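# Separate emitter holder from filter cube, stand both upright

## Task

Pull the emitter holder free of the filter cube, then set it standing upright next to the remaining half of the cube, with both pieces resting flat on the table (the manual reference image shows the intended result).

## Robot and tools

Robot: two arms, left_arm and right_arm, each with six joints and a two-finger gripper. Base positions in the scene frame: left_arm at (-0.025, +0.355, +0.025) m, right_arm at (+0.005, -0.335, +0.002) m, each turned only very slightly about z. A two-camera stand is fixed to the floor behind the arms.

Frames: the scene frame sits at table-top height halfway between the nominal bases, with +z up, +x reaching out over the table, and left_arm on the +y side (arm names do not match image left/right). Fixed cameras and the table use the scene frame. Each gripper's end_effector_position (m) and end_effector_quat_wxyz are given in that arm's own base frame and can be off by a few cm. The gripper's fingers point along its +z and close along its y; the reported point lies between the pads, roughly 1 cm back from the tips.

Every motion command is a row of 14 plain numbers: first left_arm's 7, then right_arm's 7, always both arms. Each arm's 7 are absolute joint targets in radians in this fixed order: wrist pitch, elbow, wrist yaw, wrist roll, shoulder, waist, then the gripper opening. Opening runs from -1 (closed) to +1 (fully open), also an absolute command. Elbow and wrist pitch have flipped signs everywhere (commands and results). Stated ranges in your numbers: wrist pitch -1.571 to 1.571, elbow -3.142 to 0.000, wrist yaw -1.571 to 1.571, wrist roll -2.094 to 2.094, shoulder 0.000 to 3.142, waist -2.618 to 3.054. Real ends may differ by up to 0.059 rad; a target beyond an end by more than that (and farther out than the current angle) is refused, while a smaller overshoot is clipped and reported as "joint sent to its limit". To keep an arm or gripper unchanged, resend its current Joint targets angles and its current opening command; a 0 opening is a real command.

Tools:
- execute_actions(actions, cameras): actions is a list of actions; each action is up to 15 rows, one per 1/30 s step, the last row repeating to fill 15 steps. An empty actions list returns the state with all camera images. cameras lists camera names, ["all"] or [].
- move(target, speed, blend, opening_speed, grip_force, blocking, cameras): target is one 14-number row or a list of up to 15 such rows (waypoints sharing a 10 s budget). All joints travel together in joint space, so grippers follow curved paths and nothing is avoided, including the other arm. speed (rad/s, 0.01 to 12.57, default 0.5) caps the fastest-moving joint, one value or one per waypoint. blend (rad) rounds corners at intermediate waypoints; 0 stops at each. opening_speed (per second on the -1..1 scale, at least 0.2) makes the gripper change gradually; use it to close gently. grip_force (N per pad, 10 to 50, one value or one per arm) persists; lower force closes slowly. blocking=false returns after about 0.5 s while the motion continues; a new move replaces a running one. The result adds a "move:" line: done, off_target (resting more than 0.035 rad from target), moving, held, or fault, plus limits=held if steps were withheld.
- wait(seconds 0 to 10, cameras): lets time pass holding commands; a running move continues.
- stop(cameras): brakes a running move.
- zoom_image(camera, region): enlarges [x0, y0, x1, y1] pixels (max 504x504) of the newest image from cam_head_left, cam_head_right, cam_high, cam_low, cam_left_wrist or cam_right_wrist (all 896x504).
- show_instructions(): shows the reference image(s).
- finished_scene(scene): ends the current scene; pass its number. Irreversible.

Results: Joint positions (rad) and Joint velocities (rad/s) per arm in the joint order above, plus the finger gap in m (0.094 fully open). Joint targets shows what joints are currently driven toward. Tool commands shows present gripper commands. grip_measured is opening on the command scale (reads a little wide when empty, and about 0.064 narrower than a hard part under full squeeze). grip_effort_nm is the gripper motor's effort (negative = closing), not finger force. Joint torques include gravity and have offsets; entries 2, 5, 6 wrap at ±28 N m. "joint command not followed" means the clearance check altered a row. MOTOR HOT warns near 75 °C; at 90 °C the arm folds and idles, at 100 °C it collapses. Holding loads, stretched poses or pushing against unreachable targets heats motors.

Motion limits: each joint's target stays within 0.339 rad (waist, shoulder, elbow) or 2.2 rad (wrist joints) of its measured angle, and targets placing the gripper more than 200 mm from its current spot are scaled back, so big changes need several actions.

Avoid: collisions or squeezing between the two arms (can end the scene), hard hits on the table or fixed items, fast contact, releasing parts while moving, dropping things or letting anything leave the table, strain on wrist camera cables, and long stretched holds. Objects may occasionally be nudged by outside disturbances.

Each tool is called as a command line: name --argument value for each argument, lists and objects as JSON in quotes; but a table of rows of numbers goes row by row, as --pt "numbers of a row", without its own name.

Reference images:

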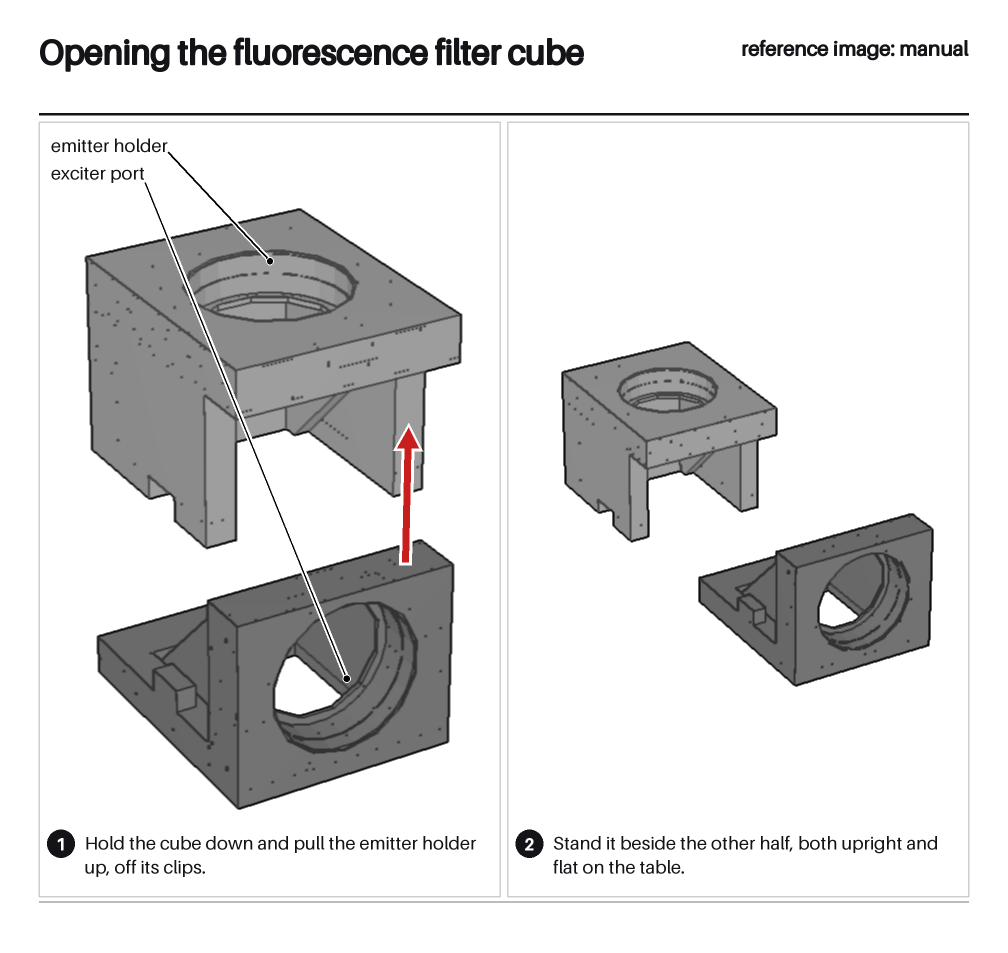

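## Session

execute_actions --actions '[]'

zoom_image --camera "cam_head_left" --region '[370, 220, 500, 320]'

Scene clock: 0.00 s.
left_arm: end_effector_position=(+0.4084, +0.0349, +0.1149) grip_measured=+1.000 grip_effort_nm=n/a end_effector_quat_wxyz=(+0.593, -0.059, +0.802, +0.043) | right_arm: end_effector_position=(+0.4151, -0.0041, +0.1259) grip_measured=+1.000 grip_effort_nm=n/a end_effector_quat_wxyz=(+0.620, +0.004, +0.781, -0.073)
Joint names: [wrist pitch, elbow, wrist yaw, wrist roll, shoulder, waist]
Joint positions: left_arm=[-0.821 -0.413 -0.105 -0.033 1.532 0.037 0.094] | right_arm=[-0.935 -0.41 0.186 -0.069 1.571 0.068 0.094]
Joint velocities: within noise
Joint torques (N m): no reading
Heat: left arm: 26 °C; right arm: 25 °C.
Joint targets: left_arm=[-0.818 -0.419 -0.105 -0.034 1.526 0.037] | right_arm=[-0.935 -0.417 0.188 -0.069 1.563 0.068]
Tool commands: left_gripper/opening=+1.0 right_gripper/opening=+1.0

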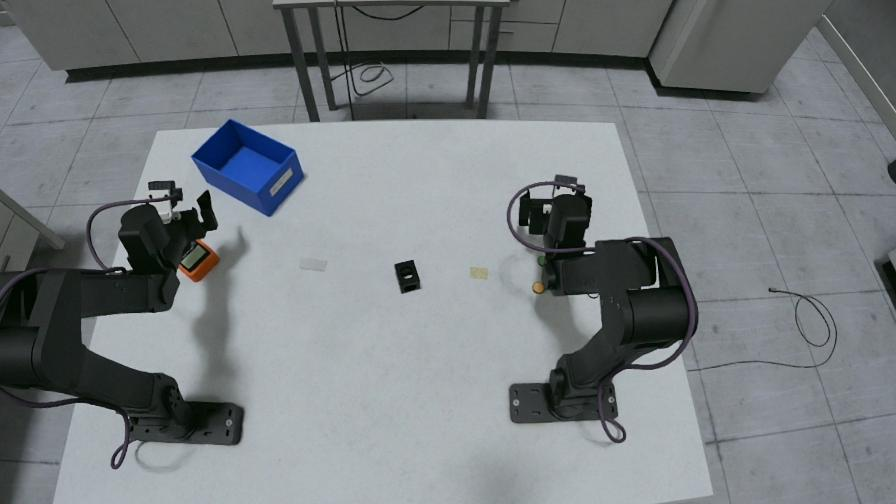

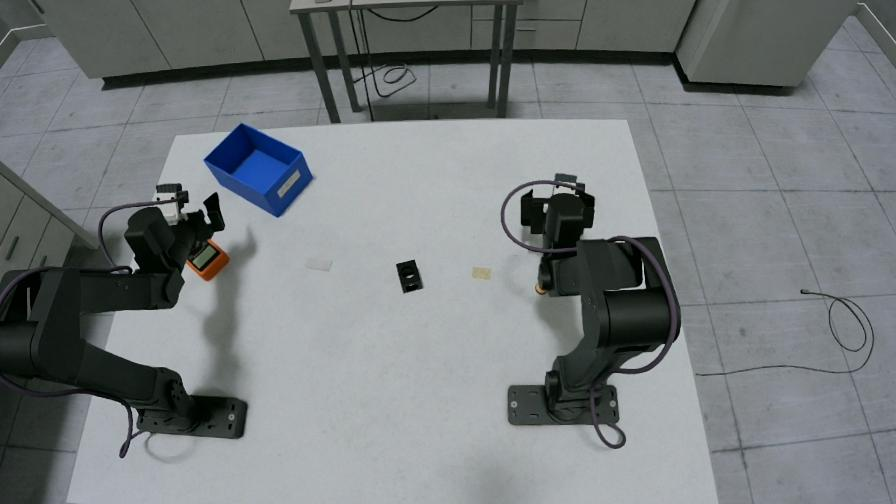

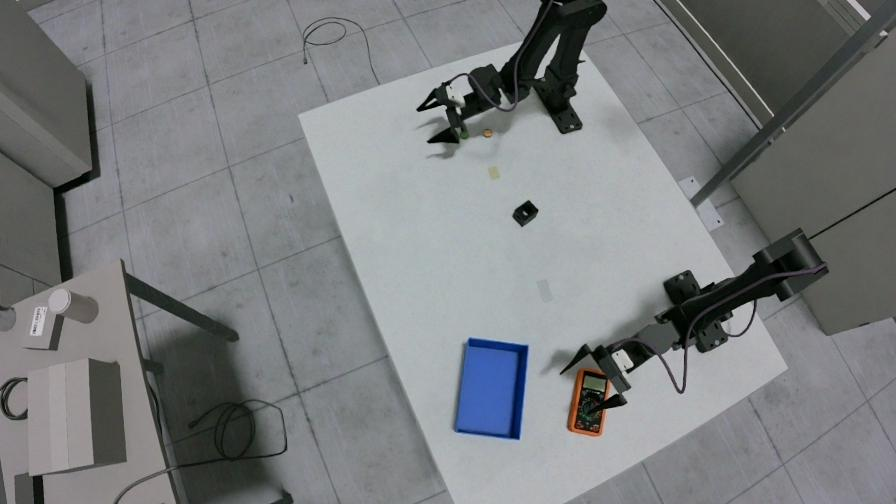

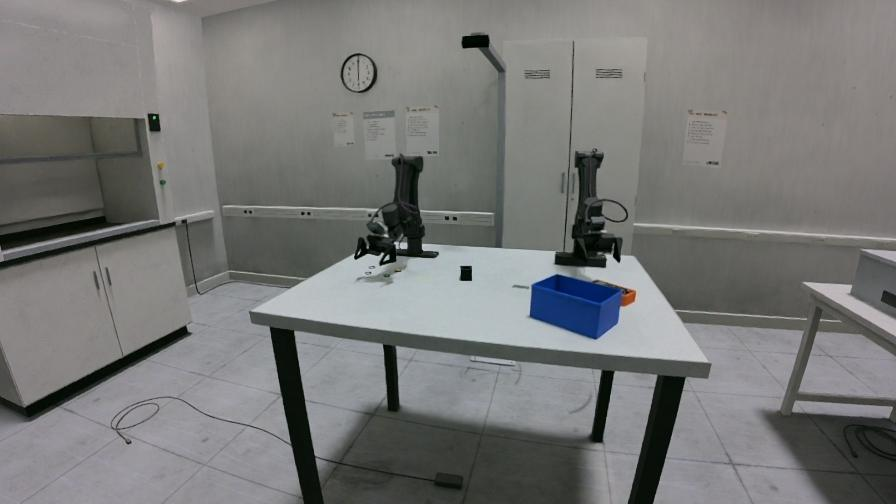

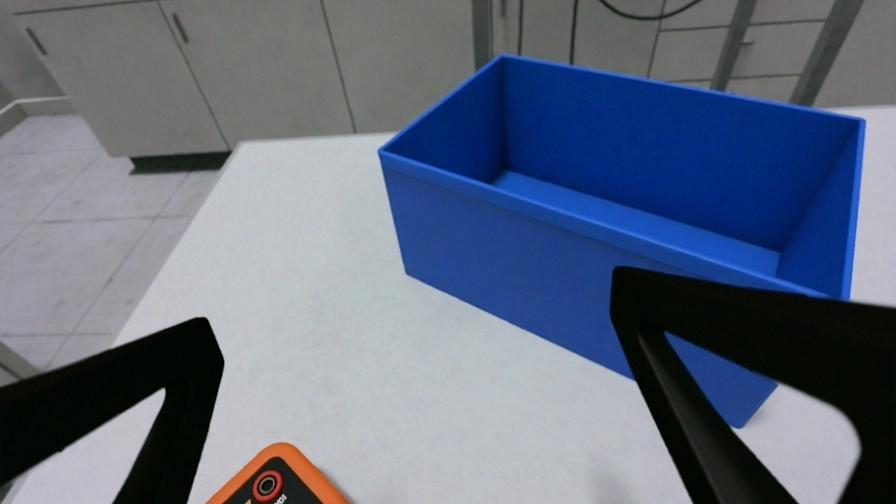

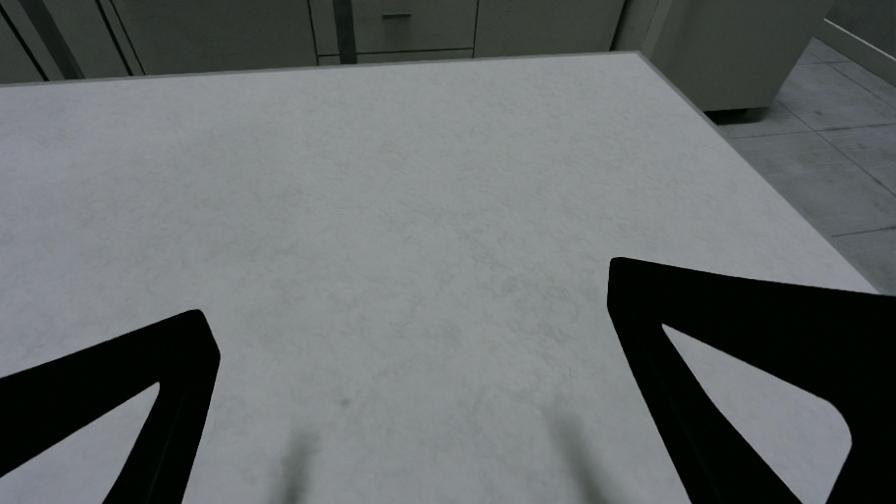

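Scaled by 3.877 from the camera's 896x504 image, which has a finer 1280x720 frame.

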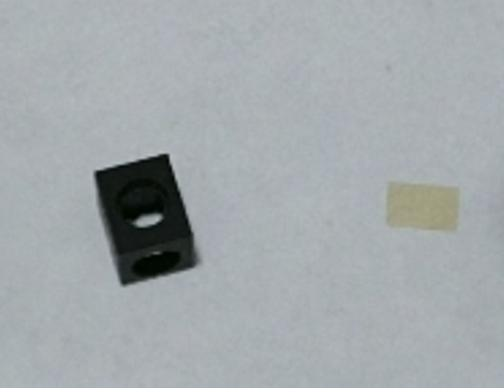

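move --pt "0.2 -0.858 0 0 1.043 0.037 1 0.4 -1.1 0.1 0.2 1.6 0.45 1" --pt "0.3 -0.858 -0.3 -0.2 1.2 -0.9 1 1.315 -1.905 0 0.555 2.168 0.848 1" --pt "-0.017 -0.786 -1.094 -0.783 1.63 -1.609 1 1.315 -1.905 0 0.555 2.168 0.848 1" --speed 0.9 --blend '[0.1, 0.1, 0]' --cameras '["cam_head_left", "cam_left_wrist", "cam_right_wrist"]'

Scene clock: 16.10 s.
left_arm: end_effector_position=(+0.1461, -0.3554, +0.1294) grip_measured=+1.000 grip_effort_nm=0.05 end_effector_quat_wxyz=(+0.560, +0.154, +0.806, -0.115) | right_arm: end_effector_position=(+0.2764, +0.3163, +0.0807) grip_measured=+1.000 grip_effort_nm=0.01 end_effector_quat_wxyz=(+0.005, -0.152, +0.988, +0.004)
Joint names: [wrist pitch, elbow, wrist yaw, wrist roll, shoulder, waist]
Joint positions: left_arm=[-0.004 -0.795 -1.077 -0.771 1.619 -1.61 0.094] | right_arm=[1.286 -1.88 -0.001 0.545 2.152 0.85 0.094]
Joint torques (N m): left_arm=[-1.6 -4.25 -0.56 -0.16 -5.27 0.12] | right_arm=[-0.03 -8.36 -0.01 0.09 -10.14 -0.21]
Heat: left arm: 28 °C; right arm: 26 °C.
Joint targets: left_arm=[-0.017 -0.786 -1.094 -0.783 1.630 -1.609] | right_arm=[1.315 -1.905 0.000 0.555 2.168 0.848]
move: done
Images, in order (width x height): cam_head_left 896x504, cam_left_wrist 896x504, cam_right_wrist 896x504.

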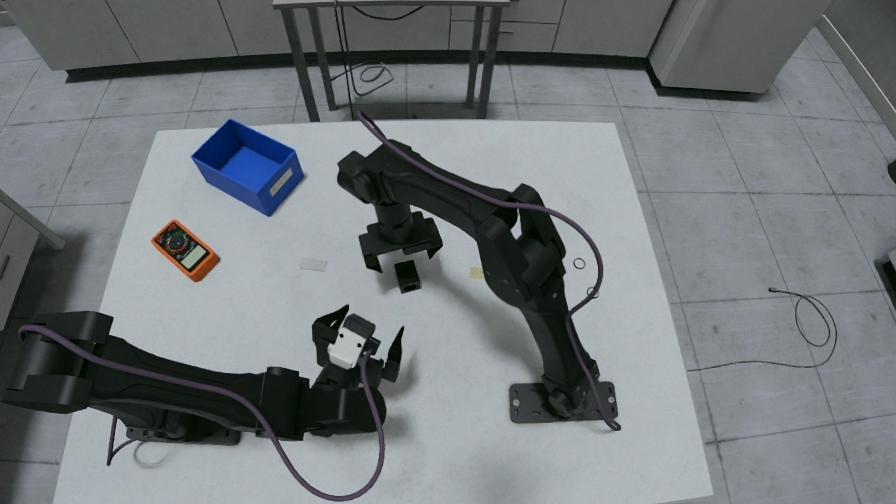

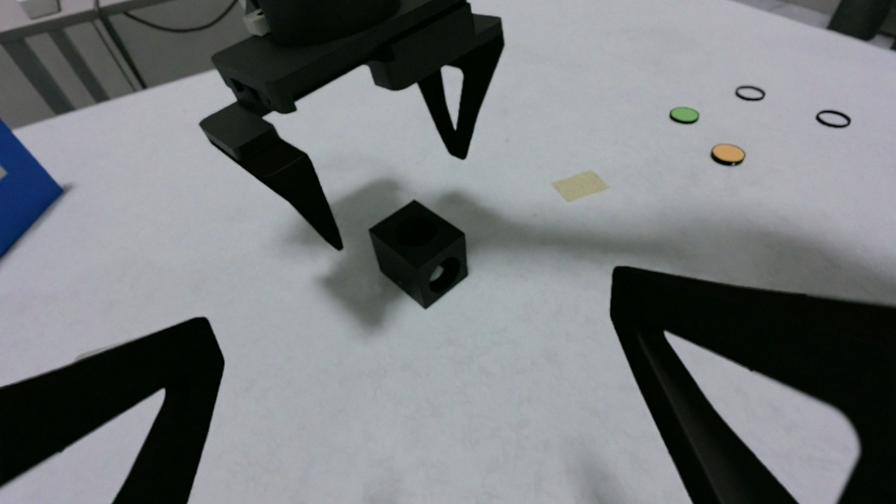

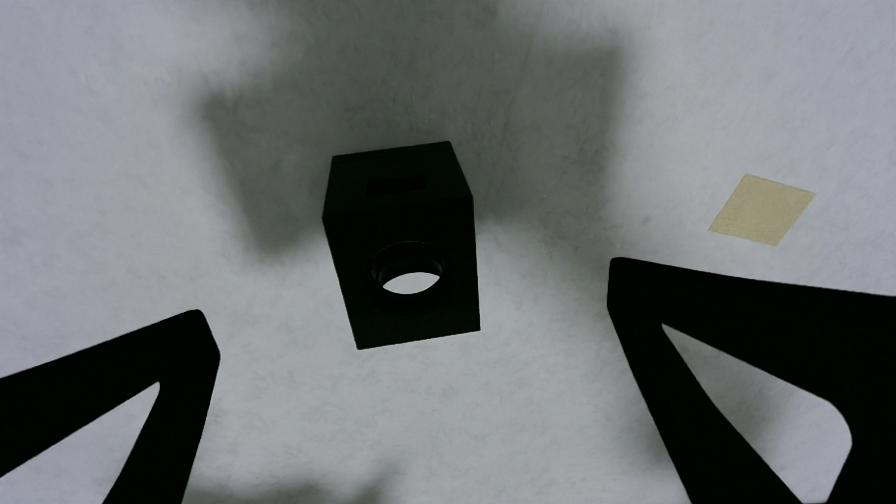

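move --pt "-0.017 -0.786 -1.094 -0.783 1.63 -1.609 1 1.16 -1.768 0 0.555 2.213 0.848 1" --speed 0.2 --cameras '["cam_left_wrist", "cam_right_wrist"]'

Scene clock: 18.43 s.
left_arm: end_effector_position=(+0.1461, -0.3554, +0.1295) grip_measured=+1.000 grip_effort_nm=0.05 end_effector_quat_wxyz=(+0.560, +0.153, +0.806, -0.115) | right_arm: end_effector_position=(+0.2776, +0.3177, +0.0367) grip_measured=+1.000 grip_effort_nm=0.01 end_effector_quat_wxyz=(-0.001, -0.152, +0.988, -0.001)
Joint names: [wrist pitch, elbow, wrist yaw, wrist roll, shoulder, waist]
Joint positions: left_arm=[-0.005 -0.795 -1.078 -0.771 1.619 -1.61 0.094] | right_arm=[1.154 -1.777 -0.001 0.545 2.197 0.85 0.094]
Joint torques (N m): left_arm=[-1.56 -4.29 -0.55 -0.17 -5.26 0.14] | right_arm=[-0.17 -4.89 -0.01 0.08 -10.37 -0.18]
Heat: left arm: 28 °C; right arm: 26 °C.
Joint targets: left_arm=[-0.017 -0.786 -1.094 -0.783 1.630 -1.609] | right_arm=[1.160 -1.768 0.000 0.555 2.213 0.848]
move: done
Images, in order (width x height): cam_left_wrist 896x504, cam_right_wrist 896x504.

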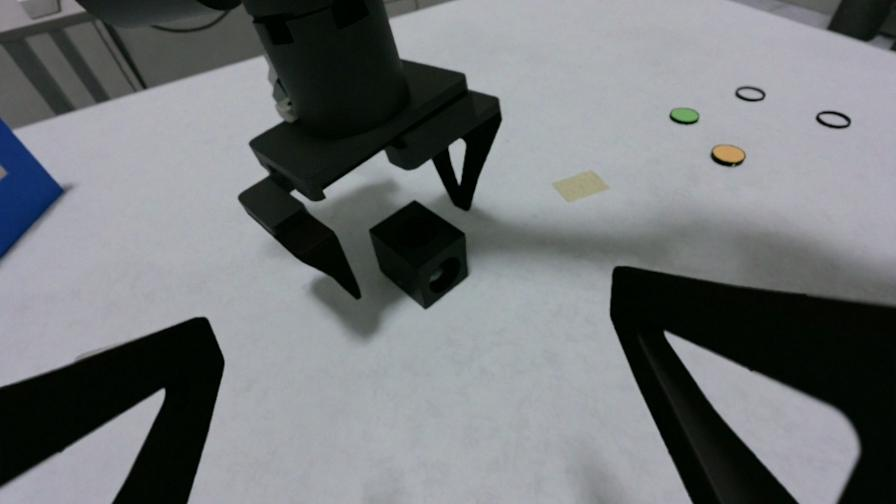

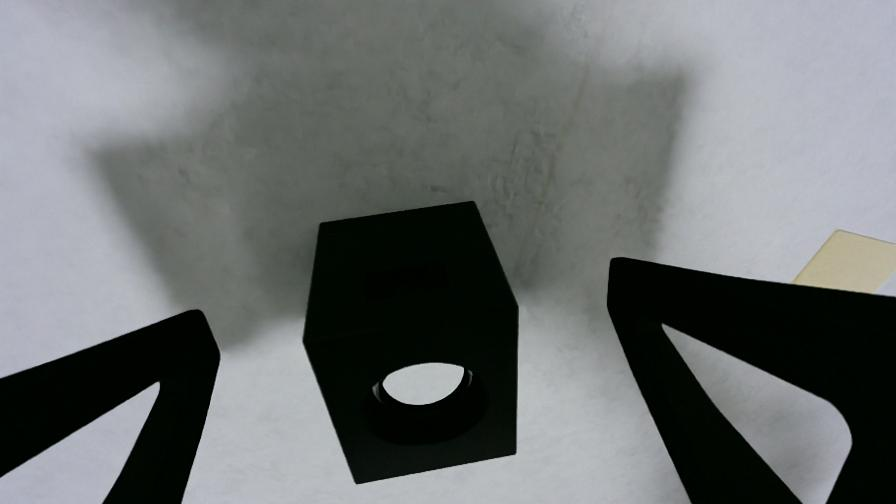

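move --pt "-0.017 -0.786 -1.094 -0.783 1.63 -1.609 1 1.16 -1.768 0 0.555 2.213 0.848 -0.3" --opening_speed 0.8 --grip_force 50 --cameras '["cam_right_wrist"]'

Scene clock: 20.67 s.
left_arm: end_effector_position=(+0.1461, -0.3554, +0.1295) grip_measured=+1.000 grip_effort_nm=0.05 end_effector_quat_wxyz=(+0.560, +0.153, +0.806, -0.115) | right_arm: end_effector_position=(+0.2777, +0.3178, +0.0367) grip_measured=-0.162 grip_effort_nm=-1.02 end_effector_quat_wxyz=(-0.001, -0.152, +0.988, -0.001)
Joint names: [wrist pitch, elbow, wrist yaw, wrist roll, shoulder, waist]
Joint positions: left_arm=[-0.005 -0.795 -1.078 -0.771 1.619 -1.61 0.094] | right_arm=[1.153 -1.777 -0.001 0.545 2.197 0.85 0.039]
Joint torques (N m): left_arm=[-1.55 -4.26 -0.56 -0.16 -5.19 0.1] | right_arm=[-0.21 -4.83 -0.01 0.08 -10.32 -0.27]
Heat: left arm: 29 °C; right arm: 27 °C.
Joint targets: left_arm=[-0.017 -0.786 -1.094 -0.783 1.630 -1.609] | right_arm=[1.160 -1.768 0.000 0.555 2.213 0.848]
move: done
Images, in order (width x height): cam_right_wrist 896x504.

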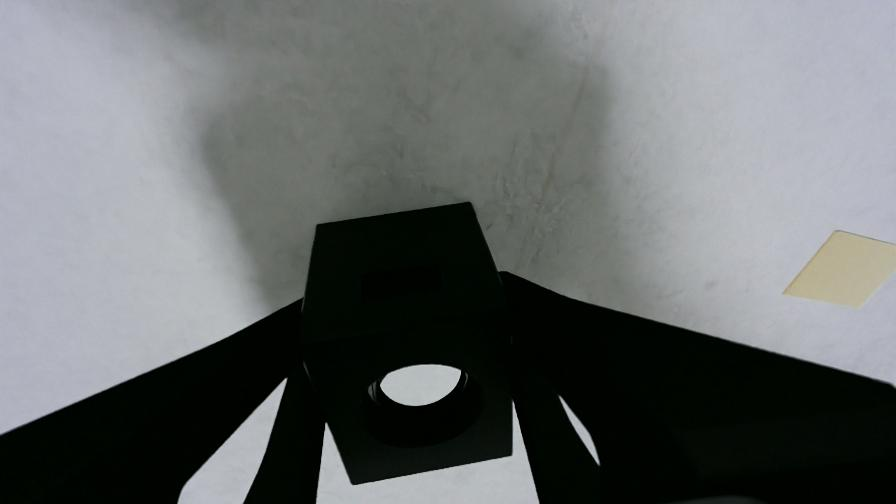

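move --pt "-0.017 -0.786 -1.094 -0.783 1.63 -1.609 1 1.20 -1.84 0 0.555 2.19 0.848 -0.3" --pt "-0.30 -0.76 -1.03 -0.66 1.79 -1.52 1 1.135 -1.655 0 1.06 2.075 0.779 -0.3" --pt "-0.576 -0.735 -0.962 -0.549 1.945 -1.431 1 1.11 -1.622 0 1.06 2.118 0.779 -0.3" --speed 0.35 --blend '[0.02, 0, 0]' --cameras '["cam_left_wrist", "cam_right_wrist"]'

Scene clock: 25.93 s.
left_arm: end_effector_position=(+0.2011, -0.3780, +0.0612) grip_measured=+1.000 grip_effort_nm=0.05 end_effector_quat_wxyz=(+0.566, +0.146, +0.803, -0.116) | right_arm: end_effector_position=(+0.2813, +0.2852, +0.0365) grip_measured=-0.162 grip_effort_nm=-1.02 end_effector_quat_wxyz=(-0.009, +0.132, +0.991, +0.001)
Joint names: [wrist pitch, elbow, wrist yaw, wrist roll, shoulder, waist]
Joint positions: left_arm=[-0.563 -0.744 -0.961 -0.551 1.926 -1.437 0.094] | right_arm=[1.113 -1.651 -0.016 1.048 2.119 0.783 0.039]
Joint torques (N m): left_arm=[-1.81 -3.26 -0.31 0 -6.32 0.46] | right_arm=[-0.28 -2.93 0.18 0.11 -10.99 -0.39]
Heat: left arm: 29 °C; right arm: 28 °C.
Joint targets: left_arm=[-0.576 -0.735 -0.962 -0.549 1.945 -1.431] | right_arm=[1.110 -1.622 0.000 1.060 2.118 0.779]
move: done
Images, in order (width x height): cam_left_wrist 896x504, cam_right_wrist 896x504.

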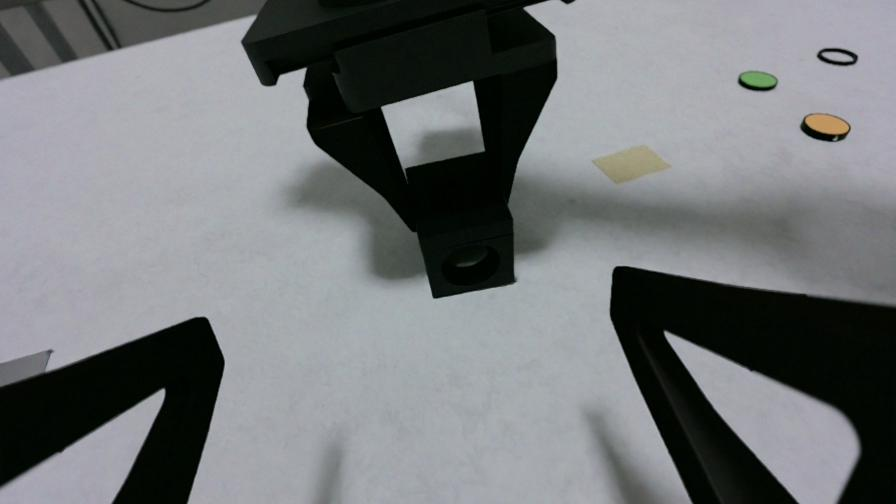

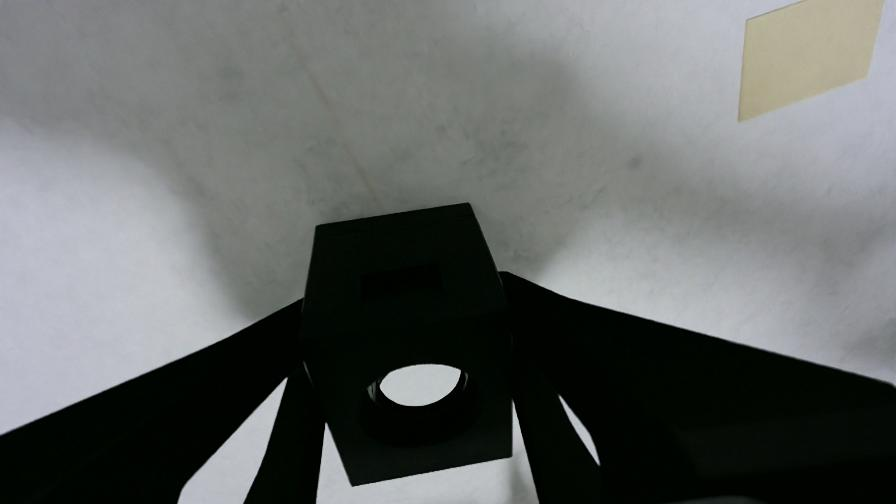

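move --pt "-0.735 -0.935 -0.87 -0.44 2.21 -1.325 0.35 1.11 -1.632 0 1.06 2.11 0.779 -0.3" --pt "-0.752 -1.006 -0.846 -0.42 2.324 -1.281 0.35 1.11 -1.632 0 1.06 2.11 0.779 -0.3" --speed '[0.4, 0.15]' --blend '[0.02, 0]' --cameras '["cam_left_wrist", "cam_right_wrist", "cam_low"]'

zoom_image --camera "cam_low" --region '[430, 240, 500, 290]'

Scene clock: 28.77 s.
left_arm: end_effector_position=(+0.2640, -0.4187, -0.0081) grip_measured=+0.352 grip_effort_nm=-0.03 end_effector_quat_wxyz=(+0.559, +0.156, +0.809, -0.093) | right_arm: end_effector_position=(+0.2814, +0.2852, +0.0368) grip_measured=-0.162 grip_effort_nm=-1.02 end_effector_quat_wxyz=(-0.009, +0.132, +0.991, +0.001)
Joint names: [wrist pitch, elbow, wrist yaw, wrist roll, shoulder, waist]
Joint positions: left_arm=[-0.739 -0.987 -0.848 -0.423 2.298 -1.287 0.063] | right_arm=[1.113 -1.651 -0.016 1.048 2.118 0.783 0.039]
Joint torques (N m): left_arm=[-1.85 -5.01 -0.26 -0.01 -8.1 0.53] | right_arm=[-0.28 -3.85 0.17 0.11 -11.55 -0.31]
Heat: left arm: 29 °C; right arm: 28 °C.
Joint targets: left_arm=[-0.752 -1.006 -0.846 -0.420 2.324 -1.281] | right_arm=[1.110 -1.632 0.000 1.060 2.110 0.779]
move: done
Images, in order (width x height): cam_low 896x504, cam_left_wrist 896x504, cam_right_wrist 896x504.

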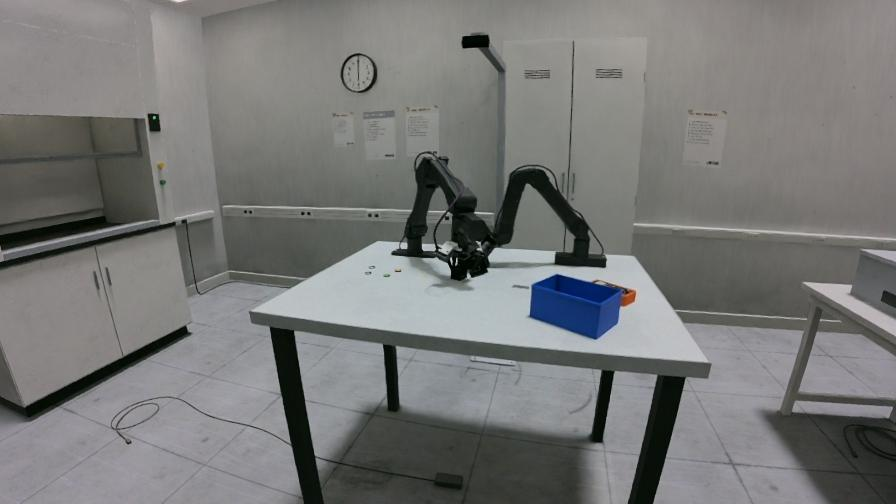

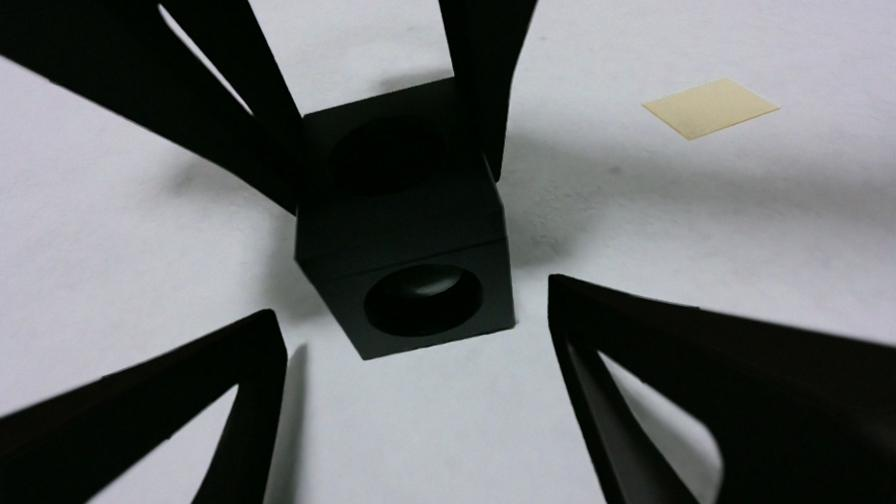

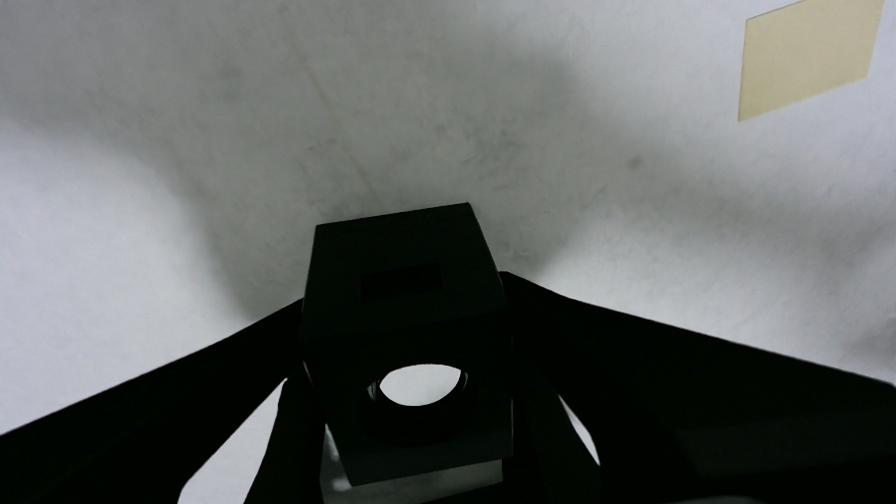

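Scaled by 7.200 from the camera's 896x504 image, which has a finer 1280x720 frame.

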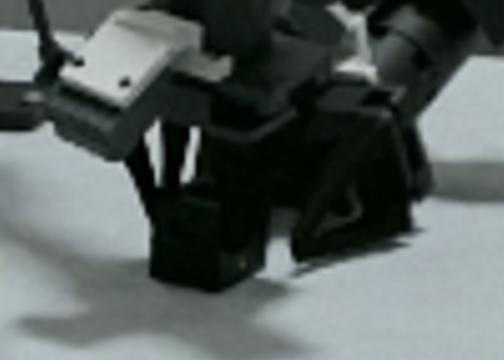

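move --pt "-0.732 -1.025 -0.85 -0.42 2.33 -1.303 0.35 1.11 -1.645 0 1.112 2.10 0.779 -0.3" --speed 0.15 --cameras '["cam_left_wrist", "cam_right_wrist"]'

Scene clock: 31.03 s.
left_arm: end_effector_position=(+0.2621, -0.4273, -0.0024) grip_measured=+0.352 grip_effort_nm=-0.03 end_effector_quat_wxyz=(+0.562, +0.155, +0.806, -0.102) | right_arm: end_effector_position=(+0.2807, +0.2848, +0.0372) grip_measured=-0.162 grip_effort_nm=-1.02 end_effector_quat_wxyz=(-0.010, +0.155, +0.988, +0.000)
Joint names: [wrist pitch, elbow, wrist yaw, wrist roll, shoulder, waist]
Joint positions: left_arm=[-0.739 -1.007 -0.847 -0.422 2.298 -1.296 0.063] | right_arm=[1.117 -1.651 -0.017 1.094 2.117 0.783 0.039]
Joint torques (N m): left_arm=[-1.64 -4.96 -0.28 0 -7.79 -0.55] | right_arm=[-0.3 -5.09 0.18 0.16 -12.25 -0.34]
Heat: left arm: 29 °C; right arm: 28 °C.
Joint targets: left_arm=[-0.732 -1.025 -0.850 -0.420 2.330 -1.303] | right_arm=[1.110 -1.645 0.000 1.112 2.100 0.779]
move: done
Images, in order (width x height): cam_left_wrist 896x504, cam_right_wrist 896x504.

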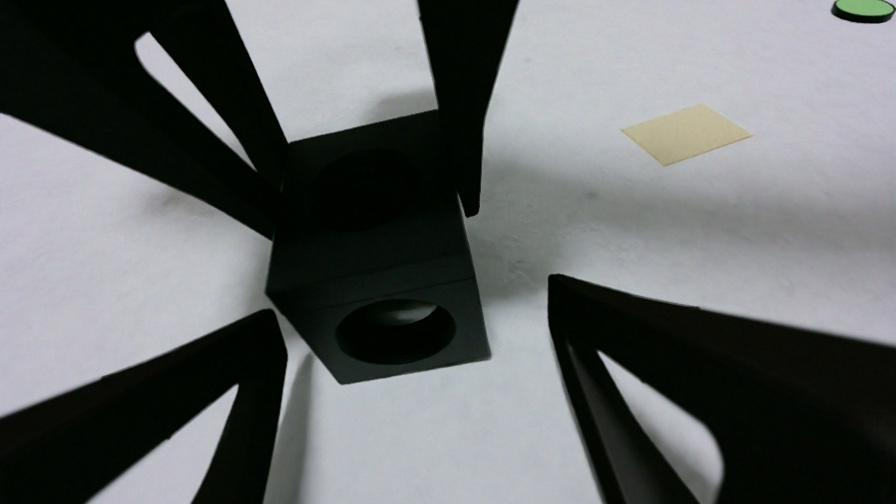

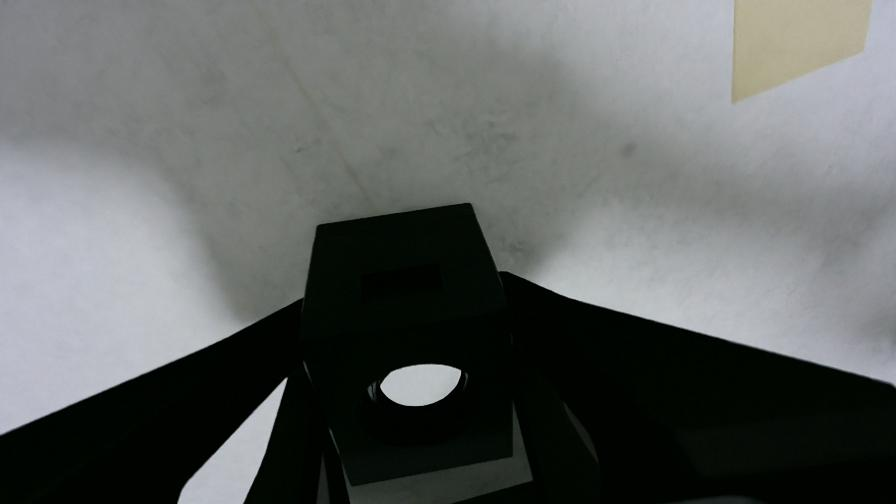

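move --pt "-0.732 -1.025 -0.85 -0.42 2.33 -1.300 -0.25 1.11 -1.645 0 1.112 2.10 0.779 -0.3" --opening_speed 0.5 --cameras '["cam_left_wrist"]'

Scene clock: 33.23 s.
left_arm: end_effector_position=(+0.2635, -0.4241, -0.0027) grip_measured=-0.169 grip_effort_nm=-0.95 end_effector_quat_wxyz=(+0.566, +0.148, +0.805, -0.096) | right_arm: end_effector_position=(+0.2805, +0.2846, +0.0372) grip_measured=-0.162 grip_effort_nm=-1.02 end_effector_quat_wxyz=(-0.011, +0.155, +0.988, +0.000)
Joint names: [wrist pitch, elbow, wrist yaw, wrist roll, shoulder, waist]
Joint positions: left_arm=[-0.739 -1.007 -0.867 -0.429 2.301 -1.296 0.039] | right_arm=[1.118 -1.651 -0.017 1.094 2.117 0.783 0.039]
Joint torques (N m): left_arm=[-1.64 -4.88 -0.1 0.07 -8.06 -0.32] | right_arm=[-0.32 -5.09 0.17 0.2 -12.29 -0.35]
Heat: left arm: 29 °C; right arm: 29 °C.
Joint targets: left_arm=[-0.732 -1.025 -0.850 -0.420 2.330 -1.300] | right_arm=[1.110 -1.645 0.000 1.112 2.100 0.779]
move: done
Images, in order (width x height): cam_left_wrist 896x504.

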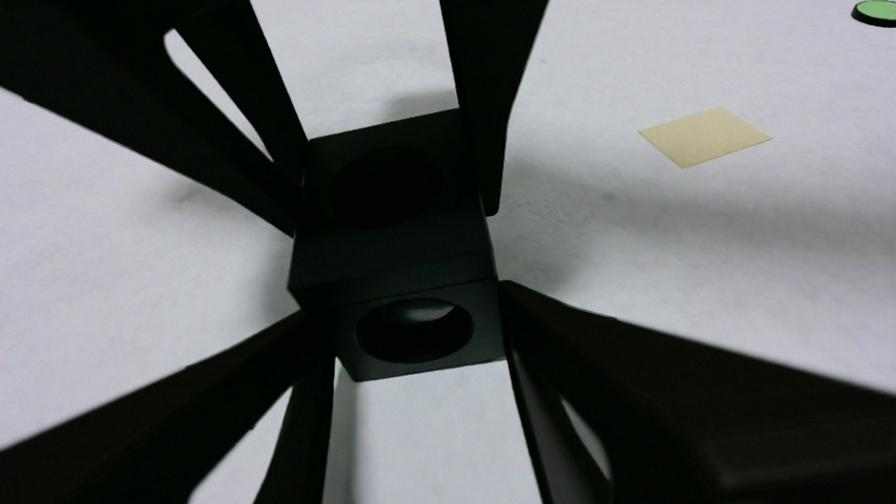

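move --pt "-0.33 -0.93 -0.67 -0.32 2.46 -1.295 -0.25 1.11 -1.645 0 1.112 2.10 0.779 -0.3" --pt "-0.30 -0.92 -0.66 -0.30 2.47 -1.292 -0.25 1.09 -1.72 0 1.112 1.93 0.777 -0.3" --speed '[0.3,0.1]' --blend 0.03 --cameras '["cam_head_left"]'

Scene clock: 39.33 s.
left_arm: end_effector_position=(+0.2716, -0.4103, -0.0157) grip_measured=-0.170 grip_effort_nm=-0.98 end_effector_quat_wxyz=(+0.561, +0.183, +0.806, -0.046) | right_arm: end_effector_position=(+0.3072, +0.3058, +0.1268) grip_measured=-0.163 grip_effort_nm=-1.02 end_effector_quat_wxyz=(+0.077, +0.159, +0.978, +0.110)
Joint names: [wrist pitch, elbow, wrist yaw, wrist roll, shoulder, waist]
Joint positions: left_arm=[-0.711 -1 -0.873 -0.347 2.317 -1.273 0.039] | right_arm=[1.074 -1.71 -0.006 1.102 1.937 0.778 0.039]
Joint torques (N m): left_arm=[2.63 2.69 1.93 0.48 0.65 -1.46] | right_arm=[-0.58 -7.2 0.06 0.09 -10.65 -0.14]
Heat: left arm: 29 °C; right arm: 30 °C.
Joint targets: left_arm=[-0.300 -0.920 -0.660 -0.300 2.470 -1.292] | right_arm=[1.090 -1.720 0.000 1.112 1.930 0.777]
move: off_target (left_arm); left_arm: the wrist pitch is farthest, 0.411 rad from its target
Images, in order (width x height): cam_head_left 896x504.

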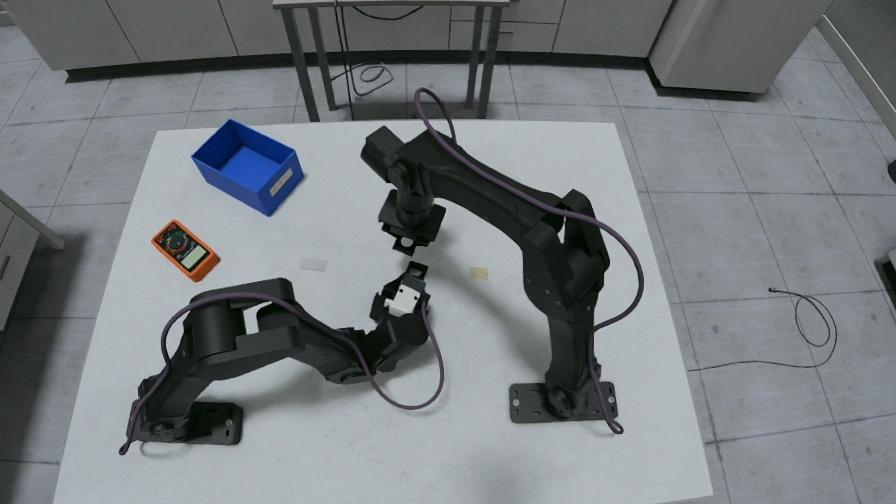

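zoom_image --camera "cam_head_left" --region '[330, 180, 500, 360]'

execute_actions --actions '[]' --cameras '["cam_right_wrist","cam_left_wrist"]'

Scaled by 2.800 from the camera's 896x504 image, which has a finer 1280x720 frame.

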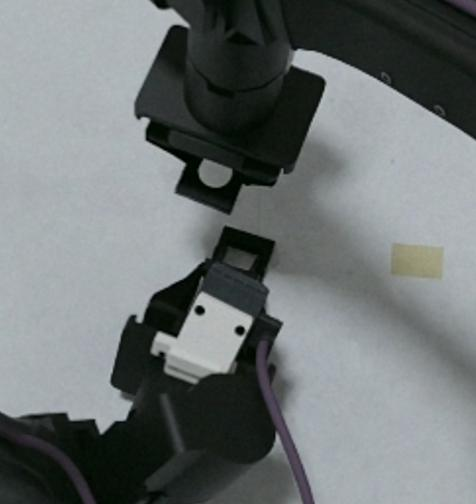

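Scene clock: 40.70 s.
left_arm: end_effector_position=(+0.2716, -0.4103, -0.0157) grip_measured=-0.170 grip_effort_nm=-0.98 end_effector_quat_wxyz=(+0.561, +0.183, +0.806, -0.046) | right_arm: end_effector_position=(+0.3072, +0.3058, +0.1268) grip_measured=-0.163 grip_effort_nm=-1.02 end_effector_quat_wxyz=(+0.077, +0.159, +0.978, +0.110)
Joint names: [wrist pitch, elbow, wrist yaw, wrist roll, shoulder, waist]
Joint positions: left_arm=[-0.711 -1 -0.873 -0.347 2.317 -1.273 0.039] | right_arm=[1.074 -1.71 -0.006 1.102 1.937 0.778 0.039]
Joint velocities: within noise
Joint torques (N m): left_arm=[2.61 2.67 1.93 0.53 0.64 -1.54] | right_arm=[-0.59 -7.19 0.05 0.08 -10.63 -0.14]
Heat: left arm: 30 °C; right arm: 30 °C.
Joint targets: left_arm=[-0.300 -0.920 -0.660 -0.300 2.470 -1.292] | right_arm=[1.090 -1.720 0.000 1.112 1.930 0.777]
Tool commands: left_gripper/opening=-0.25 right_gripper/opening=-0.3
Images, in order (width x height): cam_left_wrist 896x504, cam_right_wrist 896x504.

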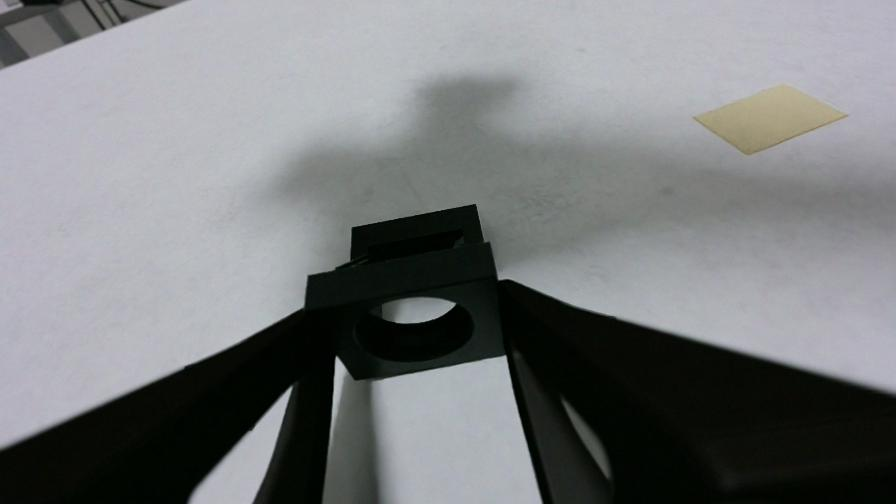

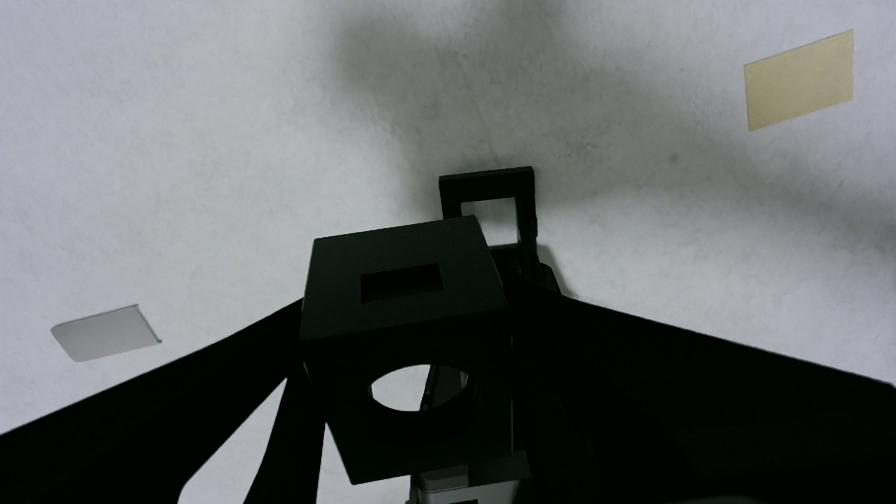

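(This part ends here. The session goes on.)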